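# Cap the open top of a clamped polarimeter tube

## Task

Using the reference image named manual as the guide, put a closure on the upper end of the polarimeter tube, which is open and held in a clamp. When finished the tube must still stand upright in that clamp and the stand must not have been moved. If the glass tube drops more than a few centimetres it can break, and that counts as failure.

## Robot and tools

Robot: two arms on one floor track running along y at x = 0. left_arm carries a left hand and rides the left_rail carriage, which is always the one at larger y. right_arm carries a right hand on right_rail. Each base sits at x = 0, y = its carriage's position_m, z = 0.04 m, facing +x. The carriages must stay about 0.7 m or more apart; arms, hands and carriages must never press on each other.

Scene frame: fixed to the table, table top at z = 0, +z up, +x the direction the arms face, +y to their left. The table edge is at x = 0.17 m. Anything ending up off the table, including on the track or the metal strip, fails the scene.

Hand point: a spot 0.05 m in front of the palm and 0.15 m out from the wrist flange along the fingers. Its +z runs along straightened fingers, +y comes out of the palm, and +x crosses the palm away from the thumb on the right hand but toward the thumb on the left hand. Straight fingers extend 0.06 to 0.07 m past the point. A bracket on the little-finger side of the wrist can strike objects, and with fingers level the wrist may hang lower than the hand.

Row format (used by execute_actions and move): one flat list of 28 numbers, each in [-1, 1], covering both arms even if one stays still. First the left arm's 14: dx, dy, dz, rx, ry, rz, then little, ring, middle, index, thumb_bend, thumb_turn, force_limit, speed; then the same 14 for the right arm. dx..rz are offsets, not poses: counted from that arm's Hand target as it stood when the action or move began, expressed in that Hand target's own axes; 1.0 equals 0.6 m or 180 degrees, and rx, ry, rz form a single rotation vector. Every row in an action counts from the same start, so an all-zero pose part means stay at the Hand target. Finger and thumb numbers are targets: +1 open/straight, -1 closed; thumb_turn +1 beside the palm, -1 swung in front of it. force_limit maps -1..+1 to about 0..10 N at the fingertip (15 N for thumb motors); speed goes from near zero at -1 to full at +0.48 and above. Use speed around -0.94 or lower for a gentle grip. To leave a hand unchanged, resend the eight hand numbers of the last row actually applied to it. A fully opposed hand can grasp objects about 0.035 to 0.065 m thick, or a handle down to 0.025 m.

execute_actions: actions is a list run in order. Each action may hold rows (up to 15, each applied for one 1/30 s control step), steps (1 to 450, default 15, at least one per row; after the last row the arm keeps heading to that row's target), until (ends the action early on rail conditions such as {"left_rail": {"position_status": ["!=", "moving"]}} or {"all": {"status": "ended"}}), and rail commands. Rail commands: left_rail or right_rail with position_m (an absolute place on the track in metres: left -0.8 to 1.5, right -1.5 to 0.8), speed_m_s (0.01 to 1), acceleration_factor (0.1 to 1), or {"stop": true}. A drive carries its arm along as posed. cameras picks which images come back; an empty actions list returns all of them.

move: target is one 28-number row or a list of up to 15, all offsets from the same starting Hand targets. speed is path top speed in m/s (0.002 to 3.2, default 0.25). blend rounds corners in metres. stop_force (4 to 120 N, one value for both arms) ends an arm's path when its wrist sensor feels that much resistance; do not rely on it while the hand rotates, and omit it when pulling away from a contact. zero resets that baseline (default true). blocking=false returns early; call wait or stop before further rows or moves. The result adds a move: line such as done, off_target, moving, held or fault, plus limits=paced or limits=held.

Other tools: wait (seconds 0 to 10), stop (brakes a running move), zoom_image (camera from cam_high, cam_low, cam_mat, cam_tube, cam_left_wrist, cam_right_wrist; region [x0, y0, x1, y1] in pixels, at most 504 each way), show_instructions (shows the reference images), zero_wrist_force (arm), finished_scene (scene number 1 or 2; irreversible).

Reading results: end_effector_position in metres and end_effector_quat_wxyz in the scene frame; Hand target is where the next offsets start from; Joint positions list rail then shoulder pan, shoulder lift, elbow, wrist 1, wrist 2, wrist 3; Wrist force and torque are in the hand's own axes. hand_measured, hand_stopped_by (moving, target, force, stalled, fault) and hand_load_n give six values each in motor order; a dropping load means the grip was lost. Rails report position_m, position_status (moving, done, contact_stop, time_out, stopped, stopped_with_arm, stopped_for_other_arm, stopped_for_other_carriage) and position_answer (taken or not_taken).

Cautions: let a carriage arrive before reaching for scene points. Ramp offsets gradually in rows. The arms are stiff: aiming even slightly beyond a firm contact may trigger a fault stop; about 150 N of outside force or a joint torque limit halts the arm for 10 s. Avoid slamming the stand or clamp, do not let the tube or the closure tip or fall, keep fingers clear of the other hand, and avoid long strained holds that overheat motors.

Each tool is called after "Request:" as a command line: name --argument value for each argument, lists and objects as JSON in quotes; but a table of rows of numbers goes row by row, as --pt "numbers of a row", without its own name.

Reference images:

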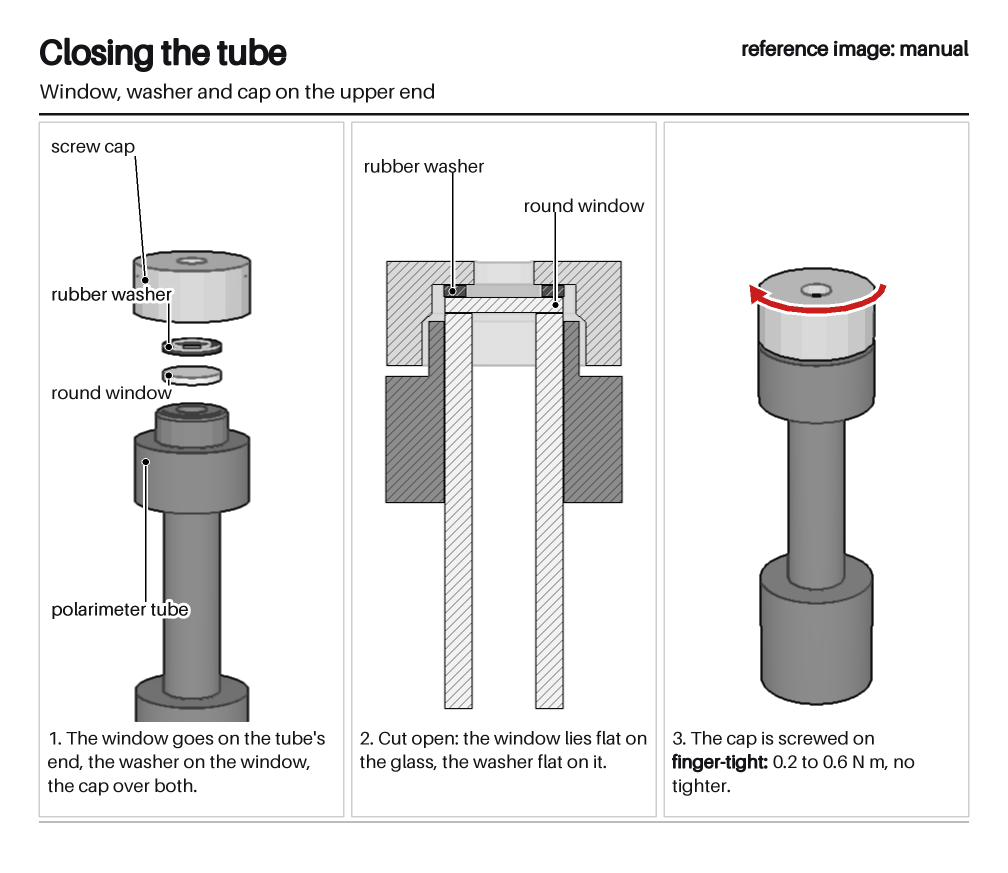

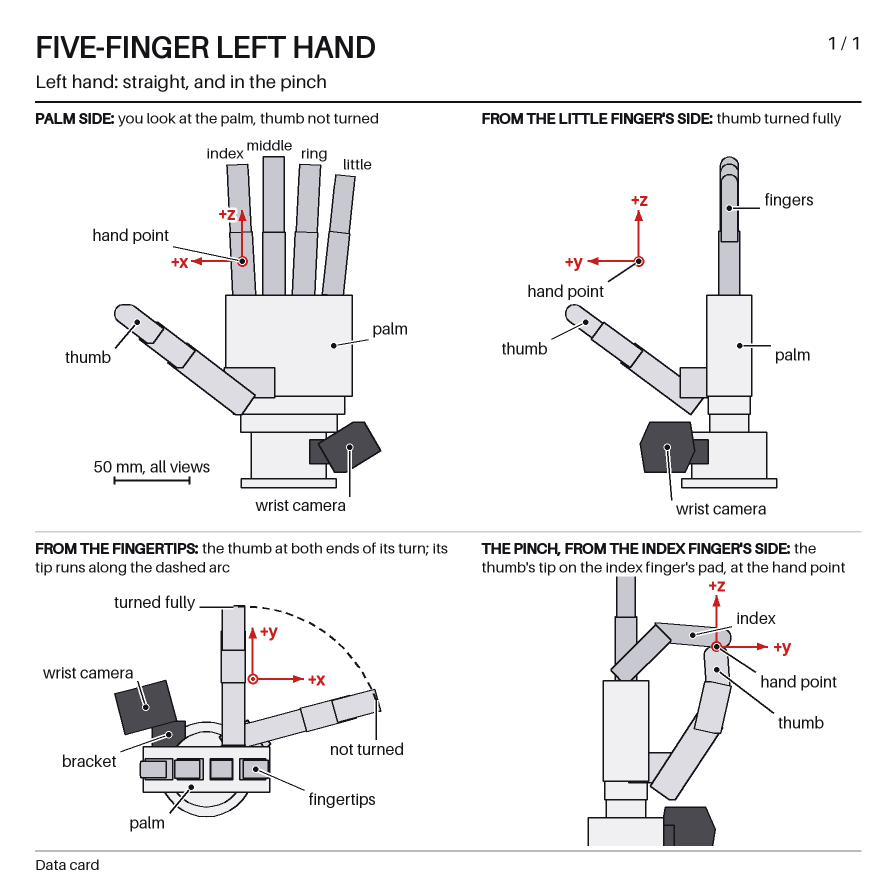

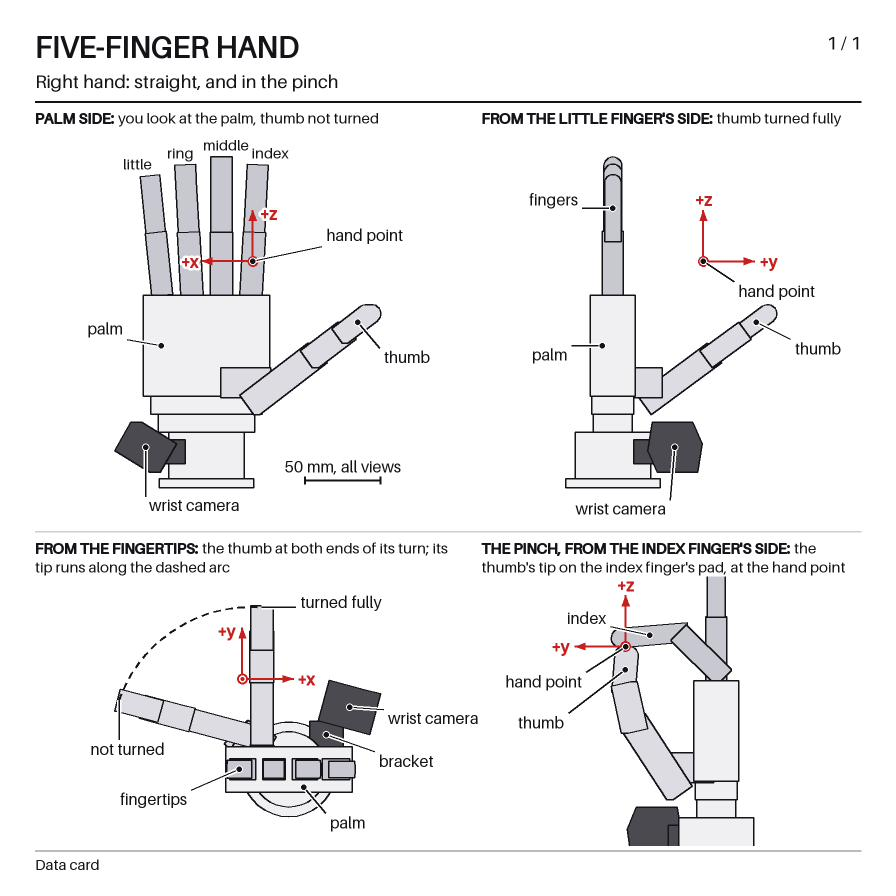

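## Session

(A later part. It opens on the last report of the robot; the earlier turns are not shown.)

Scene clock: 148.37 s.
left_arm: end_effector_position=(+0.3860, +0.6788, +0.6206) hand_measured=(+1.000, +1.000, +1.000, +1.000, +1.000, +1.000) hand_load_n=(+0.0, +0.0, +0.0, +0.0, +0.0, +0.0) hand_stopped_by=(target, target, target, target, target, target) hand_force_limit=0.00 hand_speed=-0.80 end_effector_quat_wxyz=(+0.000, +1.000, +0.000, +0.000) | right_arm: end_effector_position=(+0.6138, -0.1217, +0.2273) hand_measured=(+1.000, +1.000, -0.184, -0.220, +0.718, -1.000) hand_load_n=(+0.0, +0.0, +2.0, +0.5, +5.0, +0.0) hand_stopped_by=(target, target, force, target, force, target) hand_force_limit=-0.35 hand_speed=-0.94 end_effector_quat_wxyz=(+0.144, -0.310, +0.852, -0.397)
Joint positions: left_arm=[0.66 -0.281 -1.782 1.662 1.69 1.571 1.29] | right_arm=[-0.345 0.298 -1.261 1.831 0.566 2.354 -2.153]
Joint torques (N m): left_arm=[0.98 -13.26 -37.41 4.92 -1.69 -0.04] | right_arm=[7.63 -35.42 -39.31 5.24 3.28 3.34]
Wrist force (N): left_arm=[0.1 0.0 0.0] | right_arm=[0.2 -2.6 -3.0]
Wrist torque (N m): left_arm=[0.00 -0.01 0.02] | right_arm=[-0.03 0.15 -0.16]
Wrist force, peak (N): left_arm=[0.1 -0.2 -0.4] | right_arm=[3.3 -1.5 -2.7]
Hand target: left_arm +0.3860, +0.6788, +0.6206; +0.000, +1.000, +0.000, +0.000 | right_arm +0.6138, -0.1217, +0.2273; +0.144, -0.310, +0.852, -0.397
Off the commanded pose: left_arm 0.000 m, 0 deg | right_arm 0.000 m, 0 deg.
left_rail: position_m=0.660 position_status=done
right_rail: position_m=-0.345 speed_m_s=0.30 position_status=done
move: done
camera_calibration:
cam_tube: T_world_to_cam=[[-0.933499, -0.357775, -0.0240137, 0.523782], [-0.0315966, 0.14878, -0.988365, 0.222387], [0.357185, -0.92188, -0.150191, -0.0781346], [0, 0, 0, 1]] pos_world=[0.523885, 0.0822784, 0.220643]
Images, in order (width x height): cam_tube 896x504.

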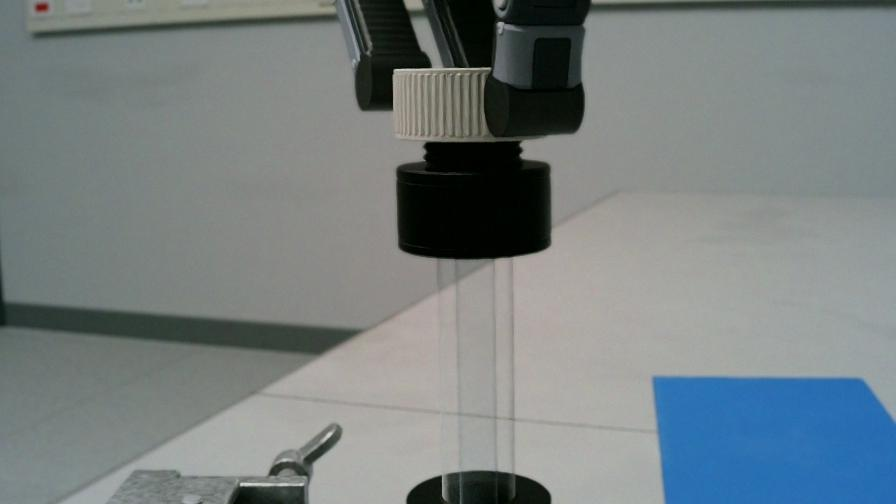

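Request:
execute_actions --actions '[{"rows":[[0,0,0,0,0,0,1,1,1,1,1,1,0,-0.8,0,0,0,0,0,0,1,1,-0.18,-0.22,1,-1,-0.35,-0.88]],"steps":35}]' --cameras '["cam_tube"]'

Request:
zoom_image --camera "cam_tube" --region '[380, 40, 580, 240]'

Scene clock: 158.30 s.
left_arm: end_effector_position=(+0.3860, +0.6788, +0.6206) hand_measured=(+1.000, +1.000, +1.000, +1.000, +1.000, +1.000) hand_load_n=(+0.0, +0.0, +0.0, +0.0, +0.0, +0.0) hand_stopped_by=(target, target, target, target, target, target) hand_force_limit=0.00 hand_speed=-0.80 end_effector_quat_wxyz=(+0.000, +1.000, +0.000, +0.000) | right_arm: end_effector_position=(+0.6138, -0.1217, +0.2273) hand_measured=(+1.000, +1.000, -0.180, -0.220, +1.000, -1.000) hand_load_n=(+0.0, +0.0, +0.0, +0.5, +0.0, +0.0) hand_stopped_by=(target, target, target, target, target, target) hand_force_limit=-0.35 hand_speed=-0.88 end_effector_quat_wxyz=(+0.144, -0.310, +0.852, -0.397)
Joint positions: left_arm=[0.66 -0.281 -1.782 1.662 1.69 1.571 1.29] | right_arm=[-0.345 0.298 -1.261 1.831 0.566 2.354 -2.152]
Joint torques (N m): left_arm=[0.1 -11.66 -36.89 4.91 -1.62 0.07] | right_arm=[5.51 -43.85 -40.77 5.57 3.78 3.01]
Wrist force (N): left_arm=[0.1 -0.1 0.1] | right_arm=[0.0 -0.4 0.4]
Wrist torque (N m): left_arm=[-0.03 -0.02 0.02] | right_arm=[0.11 0.10 -0.11]
Wrist force, peak (N): left_arm=[0.6 0.2 0.1] | right_arm=[0.3 -2.7 -3.3]
Hand target: left_arm +0.3860, +0.6788, +0.6206; +0.000, +1.000, +0.000, +0.000 | right_arm +0.6138, -0.1217, +0.2273; +0.144, -0.310, +0.852, -0.397
Off the commanded pose: left_arm 0.000 m, 0 deg | right_arm 0.000 m, 0 deg.
left_rail: position_m=0.660 position_status=done
right_rail: position_m=-0.345 speed_m_s=0.30 position_status=done
camera_calibration:
cam_tube: T_world_to_cam=[[-0.933499, -0.357775, -0.0240137, 0.523782], [-0.0315966, 0.14878, -0.988365, 0.222387], [0.357185, -0.92188, -0.150191, -0.0781346], [0, 0, 0, 1]] pos_world=[0.523885, 0.0822784, 0.220643]
Images, in order (width x height): cam_tube 896x504.

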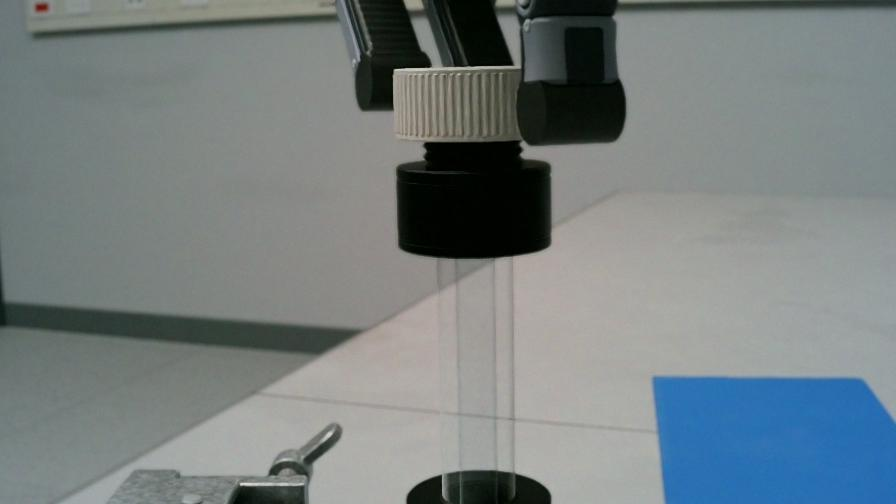

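Scaled by 2.520.

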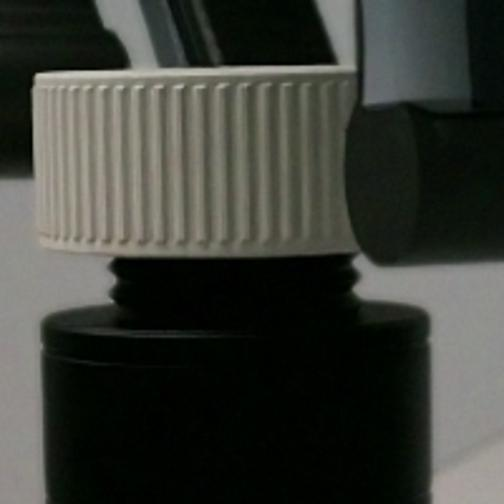

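Request:
move --pt "0 0 0 0 0 0 1 1 1 1 1 1 0 -0.8 0.002 -0.004715 0.005617 0 0 0 1 1 -0.18 -0.22 1 -1 -0.35 -0.88" --pt "0 0 0 0 0 0 1 1 1 1 1 1 0 -0.8 -0.015085 0.002937 -0.003499 0 -0.12767 -0.10717 1 1 -0.18 -0.22 1 -1 -0.35 -0.88" --pt "0 0 0 0 0 0 1 1 1 1 1 1 0 -0.8 -0.023932 0.015058 -0.017938 0 -0.25533 -0.21433 1 1 -0.18 -0.22 1 -1 -0.35 -0.88" --pt "0 0 0 0 0 0 1 1 1 1 1 1 0 -0.8 -0.022167 0.0284 -0.033832 0 -0.383 -0.3215 1 1 -0.18 -0.22 1 -1 -0.35 -0.88" --pt "0 0 0 0 0 0 1 1 1 1 1 1 0 -0.8 -0.010265 0.039385 -0.046919 0 -0.51067 -0.42867 1 1 -0.18 -0.22 1 -1 -0.35 -0.88" --pt "0 0 0 0 0 0 1 1 1 1 1 1 0 -0.8 0.008585 0.045073 -0.053695 0 -0.63833 -0.53583 1 1 -0.18 -0.22 1 -1 -0.35 -0.88" --pt "0 0 0 0 0 0 1 1 1 1 1 1 0 -0.8 0.019075 0.045383 -0.054064 0 -0.70217 -0.58942 1 1 -0.18 -0.22 1 -1 -0.35 -0.88" --pt "0 0 0 0 0 0 1 1 1 1 1 1 0 -0.8 0.020887 0.043333 -0.046957 0 -0.70217 -0.58942 1 1 -0.18 -0.22 1 -1 -0.35 -0.88" --speed '[0.03,0.45,0.45,0.45,0.45,0.45,0.3,0.02]' --blend '[0.001,0.002,0.002,0.002,0.002,0.002,0.001,0]' --cameras '["cam_tube"]'

Request:
zoom_image --camera "cam_tube" --region '[380, 40, 580, 240]'

Scene clock: 163.43 s.
left_arm: end_effector_position=(+0.3860, +0.6788, +0.6206) hand_measured=(+1.000, +1.000, +1.000, +1.000, +1.000, +1.000) hand_load_n=(+0.0, +0.0, +0.0, +0.0, -0.5, +0.0) hand_stopped_by=(target, target, target, target, target, target) hand_force_limit=0.00 hand_speed=-0.80 end_effector_quat_wxyz=(+0.000, +1.000, +0.000, +0.000) | right_arm: end_effector_position=(+0.5795, -0.1003, +0.2255) hand_measured=(+1.000, +1.000, -0.180, -0.220, +1.000, -1.000) hand_load_n=(+0.0, +0.0, +0.5, +0.0, +0.0, +0.0) hand_stopped_by=(target, target, target, target, target, target) hand_force_limit=-0.35 hand_speed=-0.88 end_effector_quat_wxyz=(-0.412, +0.885, +0.196, -0.091)
Joint positions: left_arm=[0.66 -0.281 -1.782 1.662 1.69 1.571 1.29] | right_arm=[-0.345 -0.1 -1.017 1.699 1.434 0.852 -5.458]
Joint torques (N m): left_arm=[1.88 -12.82 -37.5 4.81 -1.68 0.28] | right_arm=[-15.3 -52.11 -35.52 6.36 0.87 -3.08]
Wrist force (N): left_arm=[0.1 -0.2 -0.1] | right_arm=[-0.3 -0.6 0.8]
Wrist torque (N m): left_arm=[-0.03 -0.01 0.01] | right_arm=[0.07 0.10 0.11]
Wrist force, peak (N): left_arm=[0.0 -0.1 -0.6] | right_arm=[-0.3 -0.5 0.9]
Hand target: left_arm +0.3860, +0.6788, +0.6206; +0.000, +1.000, +0.000, +0.000 | right_arm +0.5796, -0.1004, +0.2255; -0.412, +0.885, +0.196, -0.091
Off the commanded pose: left_arm 0.000 m, 0 deg | right_arm 0.000 m, 0 deg.
left_rail: position_m=0.660 position_status=done
right_rail: position_m=-0.345 speed_m_s=0.30 position_status=done
move: done
camera_calibration:
cam_tube: T_world_to_cam=[[-0.933499, -0.357775, -0.0240137, 0.523782], [-0.0315966, 0.14878, -0.988365, 0.222387], [0.357185, -0.92188, -0.150191, -0.0781346], [0, 0, 0, 1]] pos_world=[0.523885, 0.0822784, 0.220643]
Images, in order (width x height): cam_tube 896x504.

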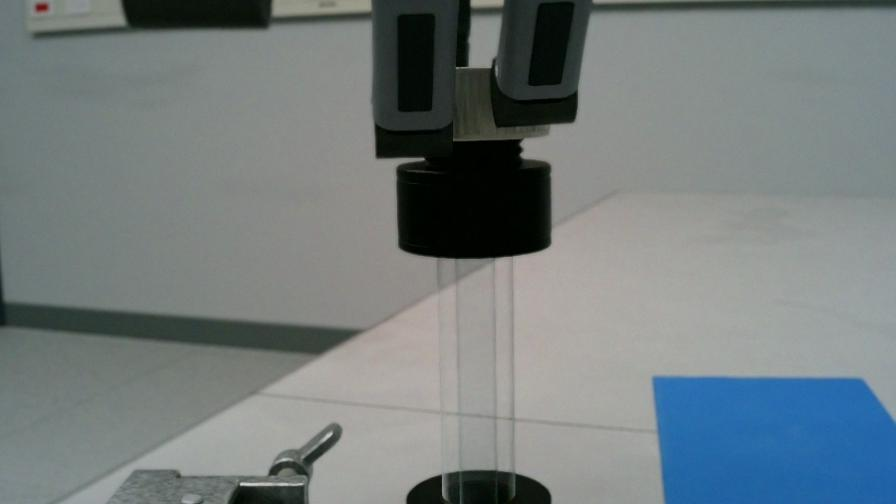

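Scaled by 2.520.

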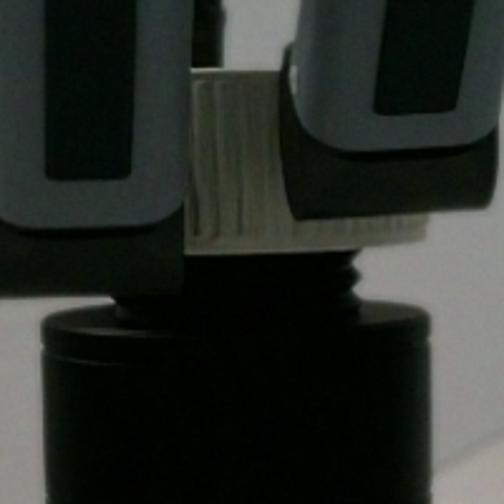

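Request:
execute_actions --actions '[{"rows":[[0,0,0,0,0,0,1,1,1,1,1,1,0,-0.8,0,0,0,0,0,0,1,1,-0.18,-0.22,0.5,-1,-0.35,-0.92]],"steps":75},{"rows":[[0,0,0,0,0,0,1,1,1,1,1,1,0,-0.8,0,0,0,0,0,0,1,1,-0.35,-0.4,0.5,-1,-0.6,-0.94]],"steps":25},{"rows":[[0,0,0,0,0,0,1,1,1,1,1,1,0,-0.8,0,0,0,0,0,0,1,1,-0.35,-0.4,0.48,-1,-0.2,-0.92]],"steps":20}]' --cameras '["cam_tube"]'

Request:
zoom_image --camera "cam_tube" --region '[380, 40, 580, 240]'

Scene clock: 168.23 s.
left_arm: end_effector_position=(+0.3860, +0.6788, +0.6206) hand_measured=(+1.000, +1.000, +1.000, +1.000, +1.000, +1.000) hand_load_n=(+0.0, +0.0, +0.0, +0.0, +0.0, +0.0) hand_stopped_by=(target, target, target, target, target, target) hand_force_limit=0.00 hand_speed=-0.80 end_effector_quat_wxyz=(+0.000, +1.000, +0.000, +0.000) | right_arm: end_effector_position=(+0.5796, -0.1004, +0.2255) hand_measured=(+1.000, +1.000, -0.190, -0.230, +0.718, -1.000) hand_load_n=(+0.0, +0.0, +2.5, +3.0, +6.5, +0.5) hand_stopped_by=(target, target, force, force, force, target) hand_force_limit=-0.20 hand_speed=-0.92 end_effector_quat_wxyz=(-0.412, +0.885, +0.196, -0.091)
Joint positions: left_arm=[0.66 -0.281 -1.782 1.662 1.69 1.571 1.29] | right_arm=[-0.345 -0.1 -1.016 1.699 1.435 0.852 -5.458]
Joint torques (N m): left_arm=[0.55 -12.77 -37.57 4.87 -1.73 0.26] | right_arm=[-10.43 -53.35 -35.16 6.35 -0.49 -3.27]
Wrist force (N): left_arm=[0.2 -0.1 0.0] | right_arm=[-0.2 -0.1 1.8]
Wrist torque (N m): left_arm=[-0.02 -0.02 0.02] | right_arm=[0.07 0.09 0.11]
Wrist force, peak (N): left_arm=[0.3 0.4 -0.1] | right_arm=[-0.2 -0.6 2.4]
Hand target: left_arm +0.3860, +0.6788, +0.6206; +0.000, +1.000, +0.000, +0.000 | right_arm +0.5796, -0.1004, +0.2255; -0.412, +0.885, +0.196, -0.091
Off the commanded pose: left_arm 0.000 m, 0 deg | right_arm 0.000 m, 0 deg.
left_rail: position_m=0.660 position_status=done
right_rail: position_m=-0.345 speed_m_s=0.30 position_status=done
camera_calibration:
cam_tube: T_world_to_cam=[[-0.933499, -0.357775, -0.0240137, 0.523782], [-0.0315966, 0.14878, -0.988365, 0.222387], [0.357185, -0.92188, -0.150191, -0.0781346], [0, 0, 0, 1]] pos_world=[0.523885, 0.0822784, 0.220643]
Images, in order (width x height): cam_tube 896x504.

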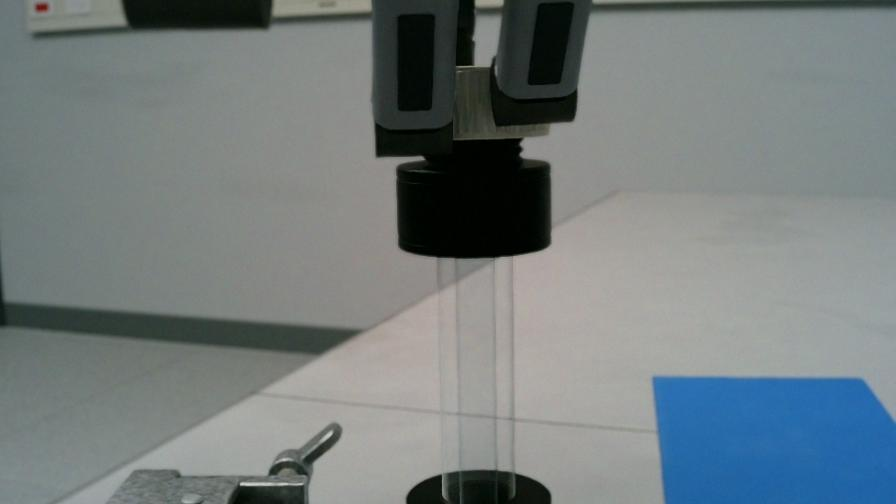

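Scaled by 2.520.

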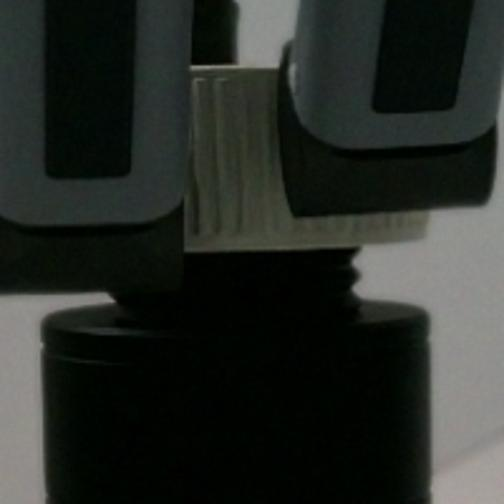

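Request:
move --pt "0 0 0 0 0 0 1 1 1 1 1 1 0 -0.8 0.008533 -0.001485 0.001985 0 0.06383 0.05358 1 1 -0.35 -0.4 0.48 -1 -0.2 -0.92" --pt "0 0 0 0 0 0 1 1 1 1 1 1 0 -0.8 0.017415 -0.001497 0.002215 0 0.12767 0.10717 1 1 -0.35 -0.4 0.48 -1 -0.2 -0.92" --pt "0 0 0 0 0 0 1 1 1 1 1 1 0 -0.8 0.026042 -0.000025 0.000678 0 0.1915 0.16075 1 1 -0.35 -0.4 0.48 -1 -0.2 -0.92" --pt "0 0 0 0 0 0 1 1 1 1 1 1 0 -0.8 0.033825 0.002836 -0.002514 0 0.25533 0.21433 1 1 -0.35 -0.4 0.48 -1 -0.2 -0.92" --pt "0 0 0 0 0 0 1 1 1 1 1 1 0 -0.8 0.040235 0.006898 -0.007137 0 0.31917 0.26792 1 1 -0.35 -0.4 0.48 -1 -0.2 -0.92" --pt "0 0 0 0 0 0 1 1 1 1 1 1 0 -0.8 0.044833 0.011891 -0.012869 0 0.383 0.3215 1 1 -0.35 -0.4 0.48 -1 -0.2 -0.92" --pt "0 0 0 0 0 0 1 1 1 1 1 1 0 -0.8 0.047308 0.017484 -0.019316 0 0.44683 0.37508 1 1 -0.35 -0.4 0.48 -1 -0.2 -0.92" --pt "0 0 0 0 0 0 1 1 1 1 1 1 0 -0.8 0.047492 0.023302 -0.02603 0 0.51067 0.42867 1 1 -0.35 -0.4 0.48 -1 -0.2 -0.92" --pt "0 0 0 0 0 0 1 1 1 1 1 1 0 -0.8 0.045368 0.028955 -0.032549 0 0.5745 0.48225 1 1 -0.35 -0.4 0.48 -1 -0.2 -0.92" --pt "0 0 0 0 0 0 1 1 1 1 1 1 0 -0.8 0.041085 0.034066 -0.038422 0 0.63833 0.53583 1 1 -0.35 -0.4 0.48 -1 -0.2 -0.92" --pt "0 0 0 0 0 0 1 1 1 1 1 1 0 -0.8 0.034933 0.038294 -0.043243 0 0.70217 0.58942 1 1 -0.35 -0.4 0.48 -1 -0.2 -0.92" --speed 0.25 --blend '[0.001,0.001,0.001,0.001,0.001,0.001,0.001,0.001,0.001,0.001,0]' --cameras '["cam_tube"]'

Request:
zoom_image --camera "cam_tube" --region '[380, 40, 580, 240]'

Scene clock: 175.67 s.
left_arm: end_effector_position=(+0.3860, +0.6788, +0.6206) hand_measured=(+1.000, +1.000, +1.000, +1.000, +1.000, +1.000) hand_load_n=(+0.0, +0.0, +0.0, +0.0, +0.0, +0.0) hand_stopped_by=(target, target, target, target, target, target) hand_force_limit=0.00 hand_speed=-0.80 end_effector_quat_wxyz=(+0.000, +1.000, +0.000, +0.000) | right_arm: end_effector_position=(+0.6132, -0.1230, +0.2246) hand_measured=(+1.000, +1.000, -0.190, -0.230, +0.718, -1.000) hand_load_n=(-0.5, +0.0, +0.5, +2.0, +7.5, -0.5) hand_stopped_by=(target, target, force, force, force, target) hand_force_limit=-0.20 hand_speed=-0.92 end_effector_quat_wxyz=(+0.144, -0.310, +0.852, -0.397)
Joint positions: left_arm=[0.66 -0.281 -1.782 1.662 1.69 1.571 1.29] | right_arm=[-0.345 0.296 -1.26 1.836 0.559 2.353 -2.155]
Joint torques (N m): left_arm=[1.94 -10.83 -37.08 4.88 -1.82 -0.08] | right_arm=[5.04 -36.01 -38.9 5.12 4.21 3.19]
Wrist force (N): left_arm=[0.0 0.1 -0.1] | right_arm=[-0.4 -1.0 -4.8]
Wrist torque (N m): left_arm=[0.02 0.00 0.01] | right_arm=[-0.03 0.14 -0.12]
Wrist force, peak (N): left_arm=[0.3 -0.4 -0.2] | right_arm=[-1.7 1.8 -6.2]
Hand target: left_arm +0.3860, +0.6788, +0.6206; +0.000, +1.000, +0.000, +0.000 | right_arm +0.6132, -0.1229, +0.2245; +0.144, -0.310, +0.852, -0.397
Off the commanded pose: left_arm 0.000 m, 0 deg | right_arm 0.000 m, 0 deg.
left_rail: position_m=0.660 position_status=done
right_rail: position_m=-0.345 speed_m_s=0.30 position_status=done
move: done
camera_calibration:
cam_tube: T_world_to_cam=[[-0.933499, -0.357775, -0.0240137, 0.523782], [-0.0315966, 0.14878, -0.988365, 0.222387], [0.357185, -0.92188, -0.150191, -0.0781346], [0, 0, 0, 1]] pos_world=[0.523885, 0.0822784, 0.220643]
Images, in order (width x height): cam_tube 896x504.

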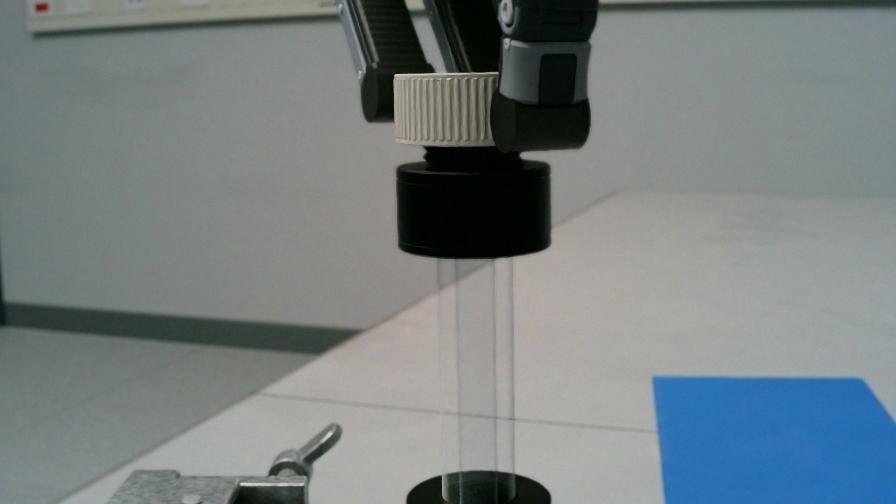

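Scaled by 2.520.

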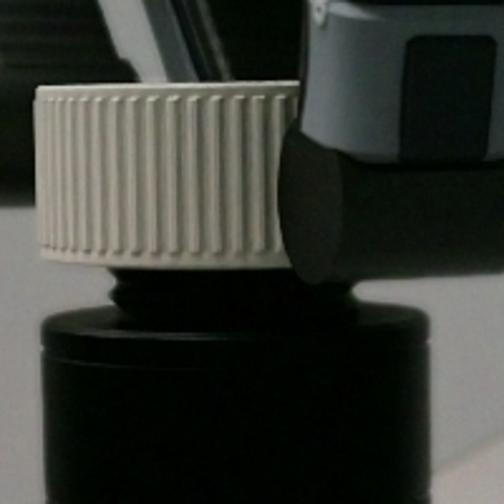

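Request:
execute_actions --actions '[{"rows":[[0,0,0,0,0,0,1,1,1,1,1,1,0,-0.8,0,0,0,0,0,0,1,1,-0.18,-0.22,1,-1,-0.35,-0.88]],"steps":35}]'

Request:
move --pt "0 0 0 0 0 0 1 1 1 1 1 1 0 -0.8 0 -0.004287 0.005107 0 0 0 1 1 -0.18 -0.22 1 -1 -0.35 -0.88" --pt "0 0 0 0 0 0 1 1 1 1 1 1 0 -0.8 -0.017085 0.003366 -0.00401 0 -0.12767 -0.10717 1 1 -0.18 -0.22 1 -1 -0.35 -0.88" --pt "0 0 0 0 0 0 1 1 1 1 1 1 0 -0.8 -0.025932 0.015487 -0.018449 0 -0.25533 -0.21433 1 1 -0.18 -0.22 1 -1 -0.35 -0.88" --pt "0 0 0 0 0 0 1 1 1 1 1 1 0 -0.8 -0.024167 0.028828 -0.034342 0 -0.383 -0.3215 1 1 -0.18 -0.22 1 -1 -0.35 -0.88" --pt "0 0 0 0 0 0 1 1 1 1 1 1 0 -0.8 -0.012265 0.039813 -0.047429 0 -0.51067 -0.42867 1 1 -0.18 -0.22 1 -1 -0.35 -0.88" --pt "0 0 0 0 0 0 1 1 1 1 1 1 0 -0.8 0.006585 0.045502 -0.054206 0 -0.63833 -0.53583 1 1 -0.18 -0.22 1 -1 -0.35 -0.88" --pt "0 0 0 0 0 0 1 1 1 1 1 1 0 -0.8 0.017075 0.045812 -0.054575 0 -0.70217 -0.58942 1 1 -0.18 -0.22 1 -1 -0.35 -0.88" --pt "0 0 0 0 0 0 1 1 1 1 1 1 0 -0.8 0.0188 0.0408 -0.05096 0 -0.70217 -0.58942 1 1 -0.18 -0.22 1 -1 -0.35 -0.88" --speed '[0.03,0.45,0.45,0.45,0.45,0.45,0.3,0.02]' --blend '[0.001,0.002,0.002,0.002,0.002,0.002,0.001,0]'

Request:
execute_actions --actions '[{"rows":[[0,0,0,0,0,0,1,1,1,1,1,1,0,-0.8,0,0,0,0,0,0,1,1,-0.18,-0.22,0.5,-1,-0.35,-0.92]],"steps":75},{"rows":[[0,0,0,0,0,0,1,1,1,1,1,1,0,-0.8,0,0,0,0,0,0,1,1,-0.35,-0.4,0.5,-1,-0.5,-0.94]],"steps":25},{"rows":[[0,0,0,0,0,0,1,1,1,1,1,1,0,-0.8,0,0,0,0,0,0,1,1,-0.35,-0.4,0.47,-1,0.0,-0.92]],"steps":20}]' --cameras '["cam_tube"]'

Request:
zoom_image --camera "cam_tube" --region '[380, 40, 580, 240]'

Scene clock: 178.87 s.
left_arm: end_effector_position=(+0.3860, +0.6788, +0.6206) hand_measured=(+1.000, +1.000, +1.000, +1.000, +1.000, +1.000) hand_load_n=(+0.0, +0.0, +0.0, +0.0, +0.0, +0.0) hand_stopped_by=(target, target, target, target, target, target) hand_force_limit=0.00 hand_speed=-0.80 end_effector_quat_wxyz=(+0.000, +1.000, +0.000, +0.000) | right_arm: end_effector_position=(+0.6132, -0.1230, +0.2245) hand_measured=(+1.000, +1.000, -0.180, -0.220, +1.000, -1.000) hand_load_n=(+0.0, +0.0, +0.0, +0.0, +0.0, +0.0) hand_stopped_by=(target, target, target, target, target, target) hand_force_limit=-0.35 hand_speed=-0.88 end_effector_quat_wxyz=(+0.144, -0.310, +0.852, -0.397)
Joint positions: left_arm=[0.66 -0.281 -1.782 1.662 1.69 1.571 1.29] | right_arm=[-0.345 0.296 -1.26 1.836 0.559 2.353 -2.155]
Joint torques (N m): left_arm=[0.42 -10.66 -36.89 4.86 -1.74 0.13] | right_arm=[3.05 -43.5 -39.73 5.73 1.23 2.84]
Wrist force (N): left_arm=[-0.1 0.1 -0.1] | right_arm=[-0.2 -0.4 0.6]
Wrist torque (N m): left_arm=[0.01 0.01 0.00] | right_arm=[0.07 0.10 -0.11]
Wrist force, peak (N): left_arm=[0.0 0.2 0.4] | right_arm=[-0.8 -1.0 -5.0]
Hand target: left_arm +0.3860, +0.6788, +0.6206; +0.000, +1.000, +0.000, +0.000 | right_arm +0.6132, -0.1229, +0.2245; +0.144, -0.310, +0.852, -0.397
Off the commanded pose: left_arm 0.000 m, 0 deg | right_arm 0.000 m, 0 deg.
left_rail: position_m=0.660 position_status=done
right_rail: position_m=-0.345 speed_m_s=0.30 position_status=done

Scene clock: 183.27 s.
left_arm: end_effector_position=(+0.3860, +0.6788, +0.6206) hand_measured=(+1.000, +1.000, +1.000, +1.000, +1.000, +1.000) hand_load_n=(+0.0, +0.0, +0.0, +0.0, +0.0, +0.0) hand_stopped_by=(target, target, target, target, target, target) hand_force_limit=0.00 hand_speed=-0.80 end_effector_quat_wxyz=(+0.000, +1.000, +0.000, +0.000) | right_arm: end_effector_position=(+0.5794, -0.1001, +0.2254) hand_measured=(+1.000, +1.000, -0.180, -0.220, +1.000, -1.000) hand_load_n=(+0.0, +0.0, +0.0, +0.0, -0.5, +0.0) hand_stopped_by=(target, target, target, target, target, target) hand_force_limit=-0.35 hand_speed=-0.88 end_effector_quat_wxyz=(-0.412, +0.885, +0.196, -0.091)
Joint positions: left_arm=[0.66 -0.281 -1.782 1.662 1.69 1.571 1.29] | right_arm=[-0.345 -0.099 -1.017 1.699 1.434 0.852 -5.457]
Joint torques (N m): left_arm=[0.68 -12.25 -37.31 4.97 -1.58 -0.05] | right_arm=[-12.77 -55.53 -36.12 6.32 1.65 -3.27]
Wrist force (N): left_arm=[-0.1 0.0 0.1] | right_arm=[-0.2 -0.5 0.5]
Wrist torque (N m): left_arm=[0.00 0.02 0.00] | right_arm=[0.03 0.09 0.11]
Wrist force, peak (N): left_arm=[-0.3 -0.4 0.3] | right_arm=[0.4 -0.1 1.0]
Hand target: left_arm +0.3860, +0.6788, +0.6206; +0.000, +1.000, +0.000, +0.000 | right_arm +0.5794, -0.1002, +0.2255; -0.412, +0.885, +0.196, -0.091
Off the commanded pose: left_arm 0.000 m, 0 deg | right_arm 0.000 m, 0 deg.
left_rail: position_m=0.660 position_status=done
right_rail: position_m=-0.345 speed_m_s=0.30 position_status=done
move: done

Scene clock: 187.47 s.
left_arm: end_effector_position=(+0.3860, +0.6788, +0.6206) hand_measured=(+1.000, +1.000, +1.000, +1.000, +1.000, +1.000) hand_load_n=(+0.0, +0.0, +0.0, +0.0, +0.0, +0.0) hand_stopped_by=(target, target, target, target, target, target) hand_force_limit=0.00 hand_speed=-0.80 end_effector_quat_wxyz=(+0.000, +1.000, +0.000, +0.000) | right_arm: end_effector_position=(+0.5794, -0.1002, +0.2255) hand_measured=(+1.000, +1.000, -0.190, -0.236, +0.720, -1.000) hand_load_n=(+0.0, +0.0, +3.0, +4.0, +7.5, +1.0) hand_stopped_by=(target, target, force, force, force, target) hand_force_limit=0.00 hand_speed=-0.92 end_effector_quat_wxyz=(-0.412, +0.885, +0.196, -0.091)
Joint positions: left_arm=[0.66 -0.281 -1.782 1.662 1.69 1.571 1.29] | right_arm=[-0.345 -0.099 -1.017 1.699 1.434 0.852 -5.458]
Joint torques (N m): left_arm=[2.46 -10 -37.46 4.98 -1.5 -0.02] | right_arm=[-7.87 -55.48 -33.8 5.92 -0.25 -3.13]
Wrist force (N): left_arm=[0.2 0.1 -0.1] | right_arm=[-0.5 0.4 2.0]
Wrist torque (N m): left_arm=[0.02 -0.03 0.02] | right_arm=[0.08 0.14 0.10]
Wrist force, peak (N): left_arm=[0.5 -0.2 -0.2] | right_arm=[0.0 0.3 2.5]
Hand target: left_arm +0.3860, +0.6788, +0.6206; +0.000, +1.000, +0.000, +0.000 | right_arm +0.5794, -0.1002, +0.2255; -0.412, +0.885, +0.196, -0.091
Off the commanded pose: left_arm 0.000 m, 0 deg | right_arm 0.000 m, 0 deg.
left_rail: position_m=0.660 position_status=done
right_rail: position_m=-0.345 speed_m_s=0.30 position_status=done
camera_calibration:
cam_tube: T_world_to_cam=[[-0.933499, -0.357775, -0.0240137, 0.523782], [-0.0315966, 0.14878, -0.988365, 0.222387], [0.357185, -0.92188, -0.150191, -0.0781346], [0, 0, 0, 1]] pos_world=[0.523885, 0.0822784, 0.220643]
Images, in order (width x height): cam_tube 896x504.

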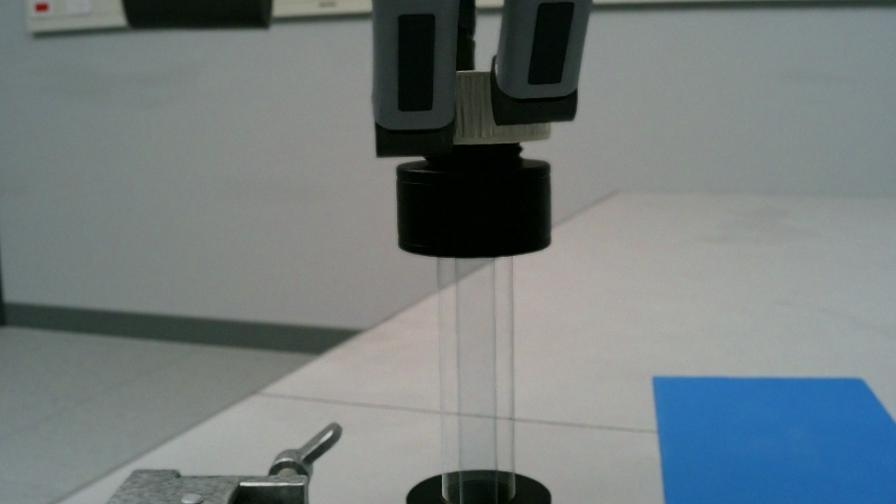

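Scaled by 2.520.

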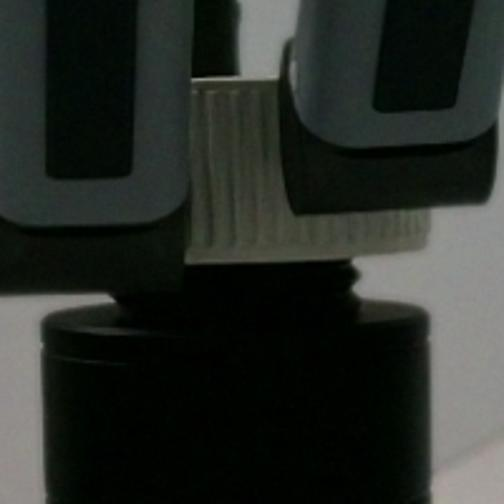

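Stroke 3.

Request:
move --pt "0 0 0 0 0 0 1 1 1 1 1 1 0 -0.8 0.008533 -0.001485 0.001985 0 0.06383 0.05358 1 1 -0.35 -0.4 0.47 -1 0.0 -0.92" --pt "0 0 0 0 0 0 1 1 1 1 1 1 0 -0.8 0.017415 -0.001497 0.002215 0 0.12767 0.10717 1 1 -0.35 -0.4 0.47 -1 0.0 -0.92" --pt "0 0 0 0 0 0 1 1 1 1 1 1 0 -0.8 0.026042 -0.000025 0.000678 0 0.1915 0.16075 1 1 -0.35 -0.4 0.47 -1 0.0 -0.92" --pt "0 0 0 0 0 0 1 1 1 1 1 1 0 -0.8 0.033825 0.002836 -0.002514 0 0.25533 0.21433 1 1 -0.35 -0.4 0.47 -1 0.0 -0.92" --pt "0 0 0 0 0 0 1 1 1 1 1 1 0 -0.8 0.040235 0.006898 -0.007137 0 0.31917 0.26792 1 1 -0.35 -0.4 0.47 -1 0.0 -0.92" --pt "0 0 0 0 0 0 1 1 1 1 1 1 0 -0.8 0.044833 0.011891 -0.012869 0 0.383 0.3215 1 1 -0.35 -0.4 0.47 -1 0.0 -0.92" --pt "0 0 0 0 0 0 1 1 1 1 1 1 0 -0.8 0.047308 0.017484 -0.019316 0 0.44683 0.37508 1 1 -0.35 -0.4 0.47 -1 0.0 -0.92" --pt "0 0 0 0 0 0 1 1 1 1 1 1 0 -0.8 0.047492 0.023302 -0.02603 0 0.51067 0.42867 1 1 -0.35 -0.4 0.47 -1 0.0 -0.92" --pt "0 0 0 0 0 0 1 1 1 1 1 1 0 -0.8 0.045368 0.028955 -0.032549 0 0.5745 0.48225 1 1 -0.35 -0.4 0.47 -1 0.0 -0.92" --pt "0 0 0 0 0 0 1 1 1 1 1 1 0 -0.8 0.041085 0.034066 -0.038422 0 0.63833 0.53583 1 1 -0.35 -0.4 0.47 -1 0.0 -0.92" --pt "0 0 0 0 0 0 1 1 1 1 1 1 0 -0.8 0.034933 0.038294 -0.043243 0 0.70217 0.58942 1 1 -0.35 -0.4 0.47 -1 0.0 -0.92" --speed 0.25 --blend '[0.001,0.001,0.001,0.001,0.001,0.001,0.001,0.001,0.001,0.001,0]' --cameras '["cam_tube"]'

Request:
zoom_image --camera "cam_tube" --region '[380, 40, 580, 240]'

Scene clock: 194.63 s.
left_arm: end_effector_position=(+0.3860, +0.6788, +0.6206) hand_measured=(+1.000, +1.000, +1.000, +1.000, +1.000, +1.000) hand_load_n=(+0.0, +0.0, +0.0, +0.0, +0.0, +0.0) hand_stopped_by=(target, target, target, target, target, target) hand_force_limit=0.00 hand_speed=-0.80 end_effector_quat_wxyz=(+0.000, +1.000, +0.000, +0.000) | right_arm: end_effector_position=(+0.6130, -0.1227, +0.2245) hand_measured=(+1.000, +1.000, -0.190, -0.236, +0.720, -1.000) hand_load_n=(+0.0, +0.0, +2.0, +3.0, +8.0, +0.5) hand_stopped_by=(target, target, force, force, force, target) hand_force_limit=0.00 hand_speed=-0.92 end_effector_quat_wxyz=(+0.144, -0.310, +0.852, -0.397)
Joint positions: left_arm=[0.66 -0.281 -1.782 1.662 1.69 1.571 1.29] | right_arm=[-0.345 0.297 -1.26 1.836 0.559 2.353 -2.155]
Joint torques (N m): left_arm=[-0.08 -8.97 -37.41 4.66 -1.84 0.12] | right_arm=[5.84 -36.37 -37.8 5.26 3.96 2.38]
Wrist force (N): left_arm=[0.2 0.0 0.1] | right_arm=[-1.2 -1.7 -2.7]
Wrist torque (N m): left_arm=[-0.01 -0.02 0.02] | right_arm=[-0.01 0.17 -0.13]
Wrist force, peak (N): left_arm=[0.2 -0.3 -0.4] | right_arm=[-3.7 2.1 5.3]
Hand target: left_arm +0.3860, +0.6788, +0.6206; +0.000, +1.000, +0.000, +0.000 | right_arm +0.6130, -0.1227, +0.2245; +0.144, -0.310, +0.852, -0.397
Off the commanded pose: left_arm 0.000 m, 0 deg | right_arm 0.000 m, 0 deg.
left_rail: position_m=0.660 position_status=done
right_rail: position_m=-0.345 speed_m_s=0.30 position_status=done
move: done
camera_calibration:
cam_tube: T_world_to_cam=[[-0.933499, -0.357775, -0.0240137, 0.523782], [-0.0315966, 0.14878, -0.988365, 0.222387], [0.357185, -0.92188, -0.150191, -0.0781346], [0, 0, 0, 1]] pos_world=[0.523885, 0.0822784, 0.220643]
Images, in order (width x height): cam_tube 896x504.

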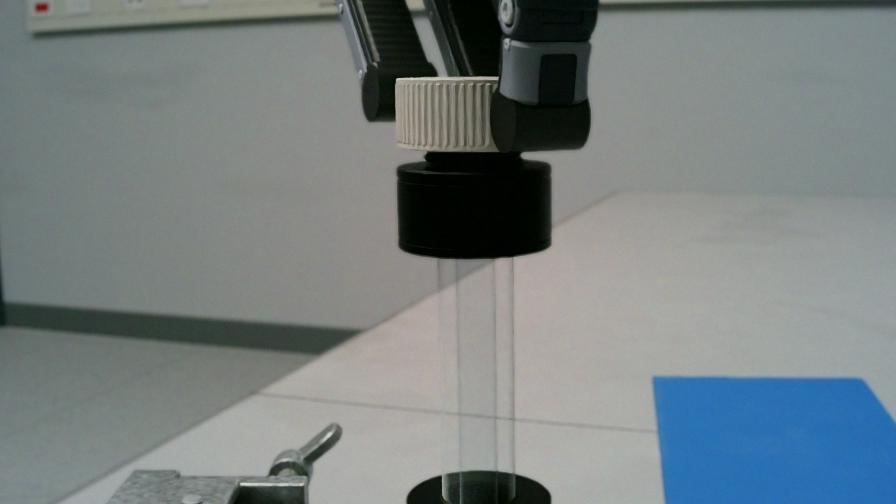

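Scaled by 2.520.

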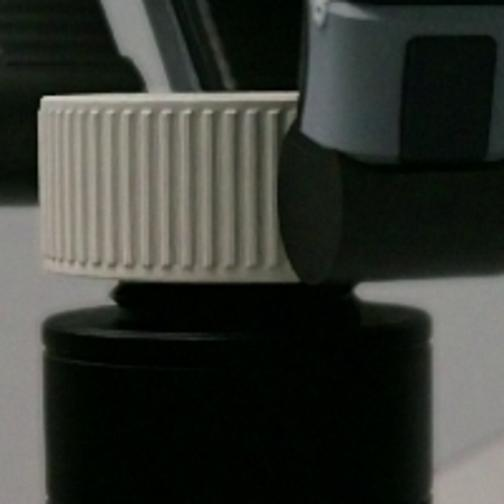

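Request:
execute_actions --actions '[{"rows":[[0,0,0,0,0,0,1,1,1,1,1,1,0,-0.8,0,0,0,0,0,0,1,1,-0.18,-0.22,1,-1,-0.35,-0.88]],"steps":35}]'

Request:
move --pt "0 0 0 0 0 0 1 1 1 1 1 1 0 -0.8 0 -0.004287 0.005107 0 0 0 1 1 -0.18 -0.22 1 -1 -0.35 -0.88" --pt "0 0 0 0 0 0 1 1 1 1 1 1 0 -0.8 -0.017085 0.003366 -0.00401 0 -0.12767 -0.10717 1 1 -0.18 -0.22 1 -1 -0.35 -0.88" --pt "0 0 0 0 0 0 1 1 1 1 1 1 0 -0.8 -0.025932 0.015487 -0.018449 0 -0.25533 -0.21433 1 1 -0.18 -0.22 1 -1 -0.35 -0.88" --pt "0 0 0 0 0 0 1 1 1 1 1 1 0 -0.8 -0.024167 0.028828 -0.034342 0 -0.383 -0.3215 1 1 -0.18 -0.22 1 -1 -0.35 -0.88" --pt "0 0 0 0 0 0 1 1 1 1 1 1 0 -0.8 -0.012265 0.039813 -0.047429 0 -0.51067 -0.42867 1 1 -0.18 -0.22 1 -1 -0.35 -0.88" --pt "0 0 0 0 0 0 1 1 1 1 1 1 0 -0.8 0.006585 0.045502 -0.054206 0 -0.63833 -0.53583 1 1 -0.18 -0.22 1 -1 -0.35 -0.88" --pt "0 0 0 0 0 0 1 1 1 1 1 1 0 -0.8 0.017075 0.045812 -0.054575 0 -0.70217 -0.58942 1 1 -0.18 -0.22 1 -1 -0.35 -0.88" --pt "0 0 0 0 0 0 1 1 1 1 1 1 0 -0.8 0.0188 0.0404 -0.0507 0 -0.70217 -0.58942 1 1 -0.18 -0.22 1 -1 -0.35 -0.88" --speed '[0.03,0.45,0.45,0.45,0.45,0.45,0.3,0.02]' --blend '[0.001,0.002,0.002,0.002,0.002,0.002,0.001,0]'

Request:
execute_actions --actions '[{"rows":[[0,0,0,0,0,0,1,1,1,1,1,1,0,-0.8,0,0,0,0,0,0,1,1,-0.18,-0.22,0.5,-1,-0.35,-0.92]],"steps":75},{"rows":[[0,0,0,0,0,0,1,1,1,1,1,1,0,-0.8,0,0,0,0,0,0,1,1,-0.35,-0.4,0.5,-1,-0.5,-0.94]],"steps":25},{"rows":[[0,0,0,0,0,0,1,1,1,1,1,1,0,-0.8,0,0,0,0,0,0,1,1,-0.35,-0.4,0.47,-1,0.1,-0.92]],"steps":20}]' --cameras '["cam_tube"]'

Request:
zoom_image --camera "cam_tube" --region '[380, 40, 580, 240]'

Scene clock: 197.47 s.
left_arm: end_effector_position=(+0.3860, +0.6788, +0.6206) hand_measured=(+1.000, +1.000, +1.000, +1.000, +1.000, +1.000) hand_load_n=(+0.0, +0.0, +0.0, +0.0, +0.0, +0.0) hand_stopped_by=(target, target, target, target, target, target) hand_force_limit=0.00 hand_speed=-0.80 end_effector_quat_wxyz=(+0.000, +1.000, +0.000, +0.000) | right_arm: end_effector_position=(+0.6130, -0.1227, +0.2245) hand_measured=(+1.000, +1.000, -0.180, -0.220, +1.000, -1.000) hand_load_n=(+0.0, +0.0, +0.0, +0.0, -0.5, +0.0) hand_stopped_by=(target, target, target, target, target, target) hand_force_limit=-0.35 hand_speed=-0.88 end_effector_quat_wxyz=(+0.144, -0.310, +0.852, -0.397)
Joint positions: left_arm=[0.66 -0.281 -1.782 1.662 1.69 1.571 1.29] | right_arm=[-0.345 0.297 -1.26 1.836 0.56 2.353 -2.154]
Joint torques (N m): left_arm=[2.36 -10.85 -37.05 4.74 -1.39 0.14] | right_arm=[6.38 -44.3 -38.21 5.5 2.61 3.13]
Wrist force (N): left_arm=[-0.1 0.1 -0.1] | right_arm=[-0.5 -0.3 0.4]
Wrist torque (N m): left_arm=[0.02 0.02 0.00] | right_arm=[0.08 0.15 -0.13]
Wrist force, peak (N): left_arm=[0.5 0.2 -0.1] | right_arm=[-1.3 -1.5 -3.1]
Hand target: left_arm +0.3860, +0.6788, +0.6206; +0.000, +1.000, +0.000, +0.000 | right_arm +0.6130, -0.1227, +0.2245; +0.144, -0.310, +0.852, -0.397
Off the commanded pose: left_arm 0.000 m, 0 deg | right_arm 0.000 m, 0 deg.
left_rail: position_m=0.660 position_status=done
right_rail: position_m=-0.345 speed_m_s=0.30 position_status=done

Scene clock: 201.87 s.
left_arm: end_effector_position=(+0.3860, +0.6788, +0.6206) hand_measured=(+1.000, +1.000, +1.000, +1.000, +1.000, +1.000) hand_load_n=(+0.0, +0.0, +0.0, +0.0, +0.0, +0.0) hand_stopped_by=(target, target, target, target, target, target) hand_force_limit=0.00 hand_speed=-0.80 end_effector_quat_wxyz=(+0.000, +1.000, +0.000, +0.000) | right_arm: end_effector_position=(+0.5794, -0.1001, +0.2255) hand_measured=(+1.000, +1.000, -0.180, -0.220, +1.000, -1.000) hand_load_n=(+0.0, +0.0, +0.0, +0.0, +0.0, +0.0) hand_stopped_by=(target, target, target, target, target, target) hand_force_limit=-0.35 hand_speed=-0.88 end_effector_quat_wxyz=(-0.412, +0.885, +0.196, -0.091)
Joint positions: left_arm=[0.66 -0.281 -1.782 1.662 1.69 1.571 1.29] | right_arm=[-0.345 -0.099 -1.017 1.699 1.434 0.852 -5.457]
Joint torques (N m): left_arm=[0.01 -11.4 -37.39 4.76 -1.75 -0.05] | right_arm=[-10.13 -51.75 -36.92 6.15 1.23 -3.64]
Wrist force (N): left_arm=[0.1 0.3 -0.2] | right_arm=[-0.1 -0.5 0.7]
Wrist torque (N m): left_arm=[0.05 -0.01 0.00] | right_arm=[0.00 0.06 0.12]
Wrist force, peak (N): left_arm=[0.2 -0.3 0.5] | right_arm=[-0.5 -0.5 0.8]
Hand target: left_arm +0.3860, +0.6788, +0.6206; +0.000, +1.000, +0.000, +0.000 | right_arm +0.5794, -0.1002, +0.2255; -0.412, +0.885, +0.196, -0.091
Off the commanded pose: left_arm 0.000 m, 0 deg | right_arm 0.000 m, 0 deg.
left_rail: position_m=0.660 position_status=done
right_rail: position_m=-0.345 speed_m_s=0.30 position_status=done
move: done

Scene clock: 206.07 s.
left_arm: end_effector_position=(+0.3860, +0.6788, +0.6206) hand_measured=(+1.000, +1.000, +1.000, +1.000, +1.000, +1.000) hand_load_n=(+0.0, +0.0, +0.0, +0.0, +0.0, +0.0) hand_stopped_by=(target, target, target, target, target, target) hand_force_limit=0.00 hand_speed=-0.80 end_effector_quat_wxyz=(+0.000, +1.000, +0.000, +0.000) | right_arm: end_effector_position=(+0.5794, -0.1002, +0.2255) hand_measured=(+1.000, +1.000, -0.194, -0.230, +0.716, -1.000) hand_load_n=(+0.0, +0.0, +4.0, +3.0, +7.5, +1.0) hand_stopped_by=(target, target, force, force, force, target) hand_force_limit=0.10 hand_speed=-0.92 end_effector_quat_wxyz=(-0.412, +0.885, +0.196, -0.091)
Joint positions: left_arm=[0.66 -0.281 -1.782 1.662 1.69 1.571 1.29] | right_arm=[-0.345 -0.099 -1.017 1.699 1.434 0.852 -5.458]
Joint torques (N m): left_arm=[1.8 -9.21 -36.76 4.8 -1.65 0.24] | right_arm=[-11.51 -54.9 -34.03 5.92 0.03 -3.03]
Wrist force (N): left_arm=[0.0 0.1 0.1] | right_arm=[0.0 0.3 1.8]
Wrist torque (N m): left_arm=[0.00 0.01 0.01] | right_arm=[0.08 0.07 0.12]
Wrist force, peak (N): left_arm=[0.1 -0.5 -0.3] | right_arm=[0.0 0.6 2.4]
Hand target: left_arm +0.3860, +0.6788, +0.6206; +0.000, +1.000, +0.000, +0.000 | right_arm +0.5794, -0.1002, +0.2255; -0.412, +0.885, +0.196, -0.091
Off the commanded pose: left_arm 0.000 m, 0 deg | right_arm 0.000 m, 0 deg.
left_rail: position_m=0.660 position_status=done
right_rail: position_m=-0.345 speed_m_s=0.30 position_status=done
camera_calibration:
cam_tube: T_world_to_cam=[[-0.933499, -0.357775, -0.0240137, 0.523782], [-0.0315966, 0.14878, -0.988365, 0.222387], [0.357185, -0.92188, -0.150191, -0.0781346], [0, 0, 0, 1]] pos_world=[0.523885, 0.0822784, 0.220643]
Images, in order (width x height): cam_tube 896x504.

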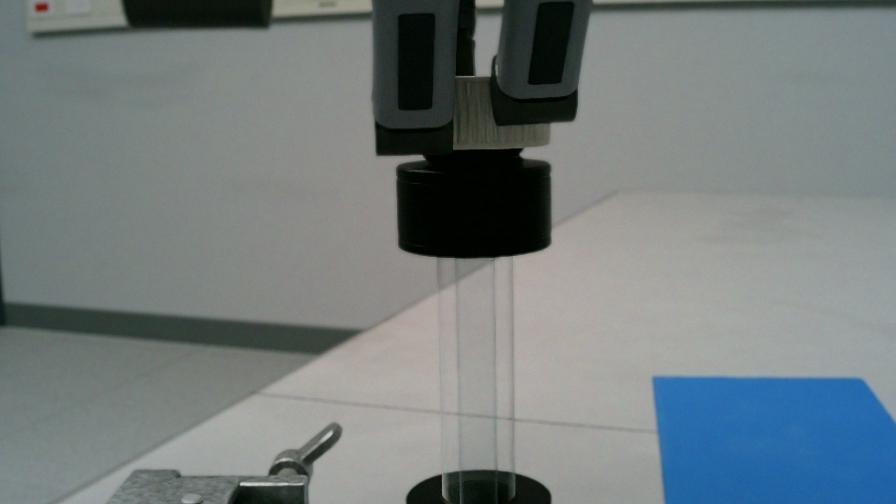

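Scaled by 2.520.

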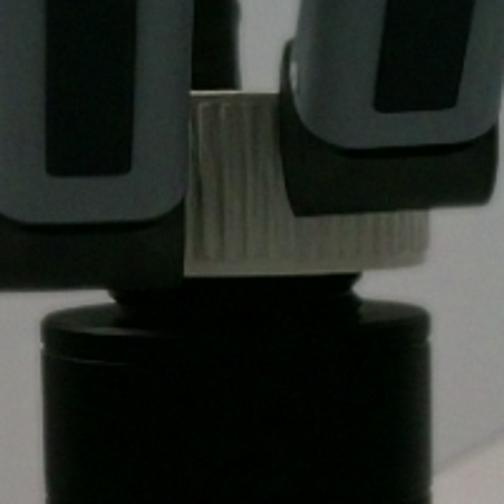

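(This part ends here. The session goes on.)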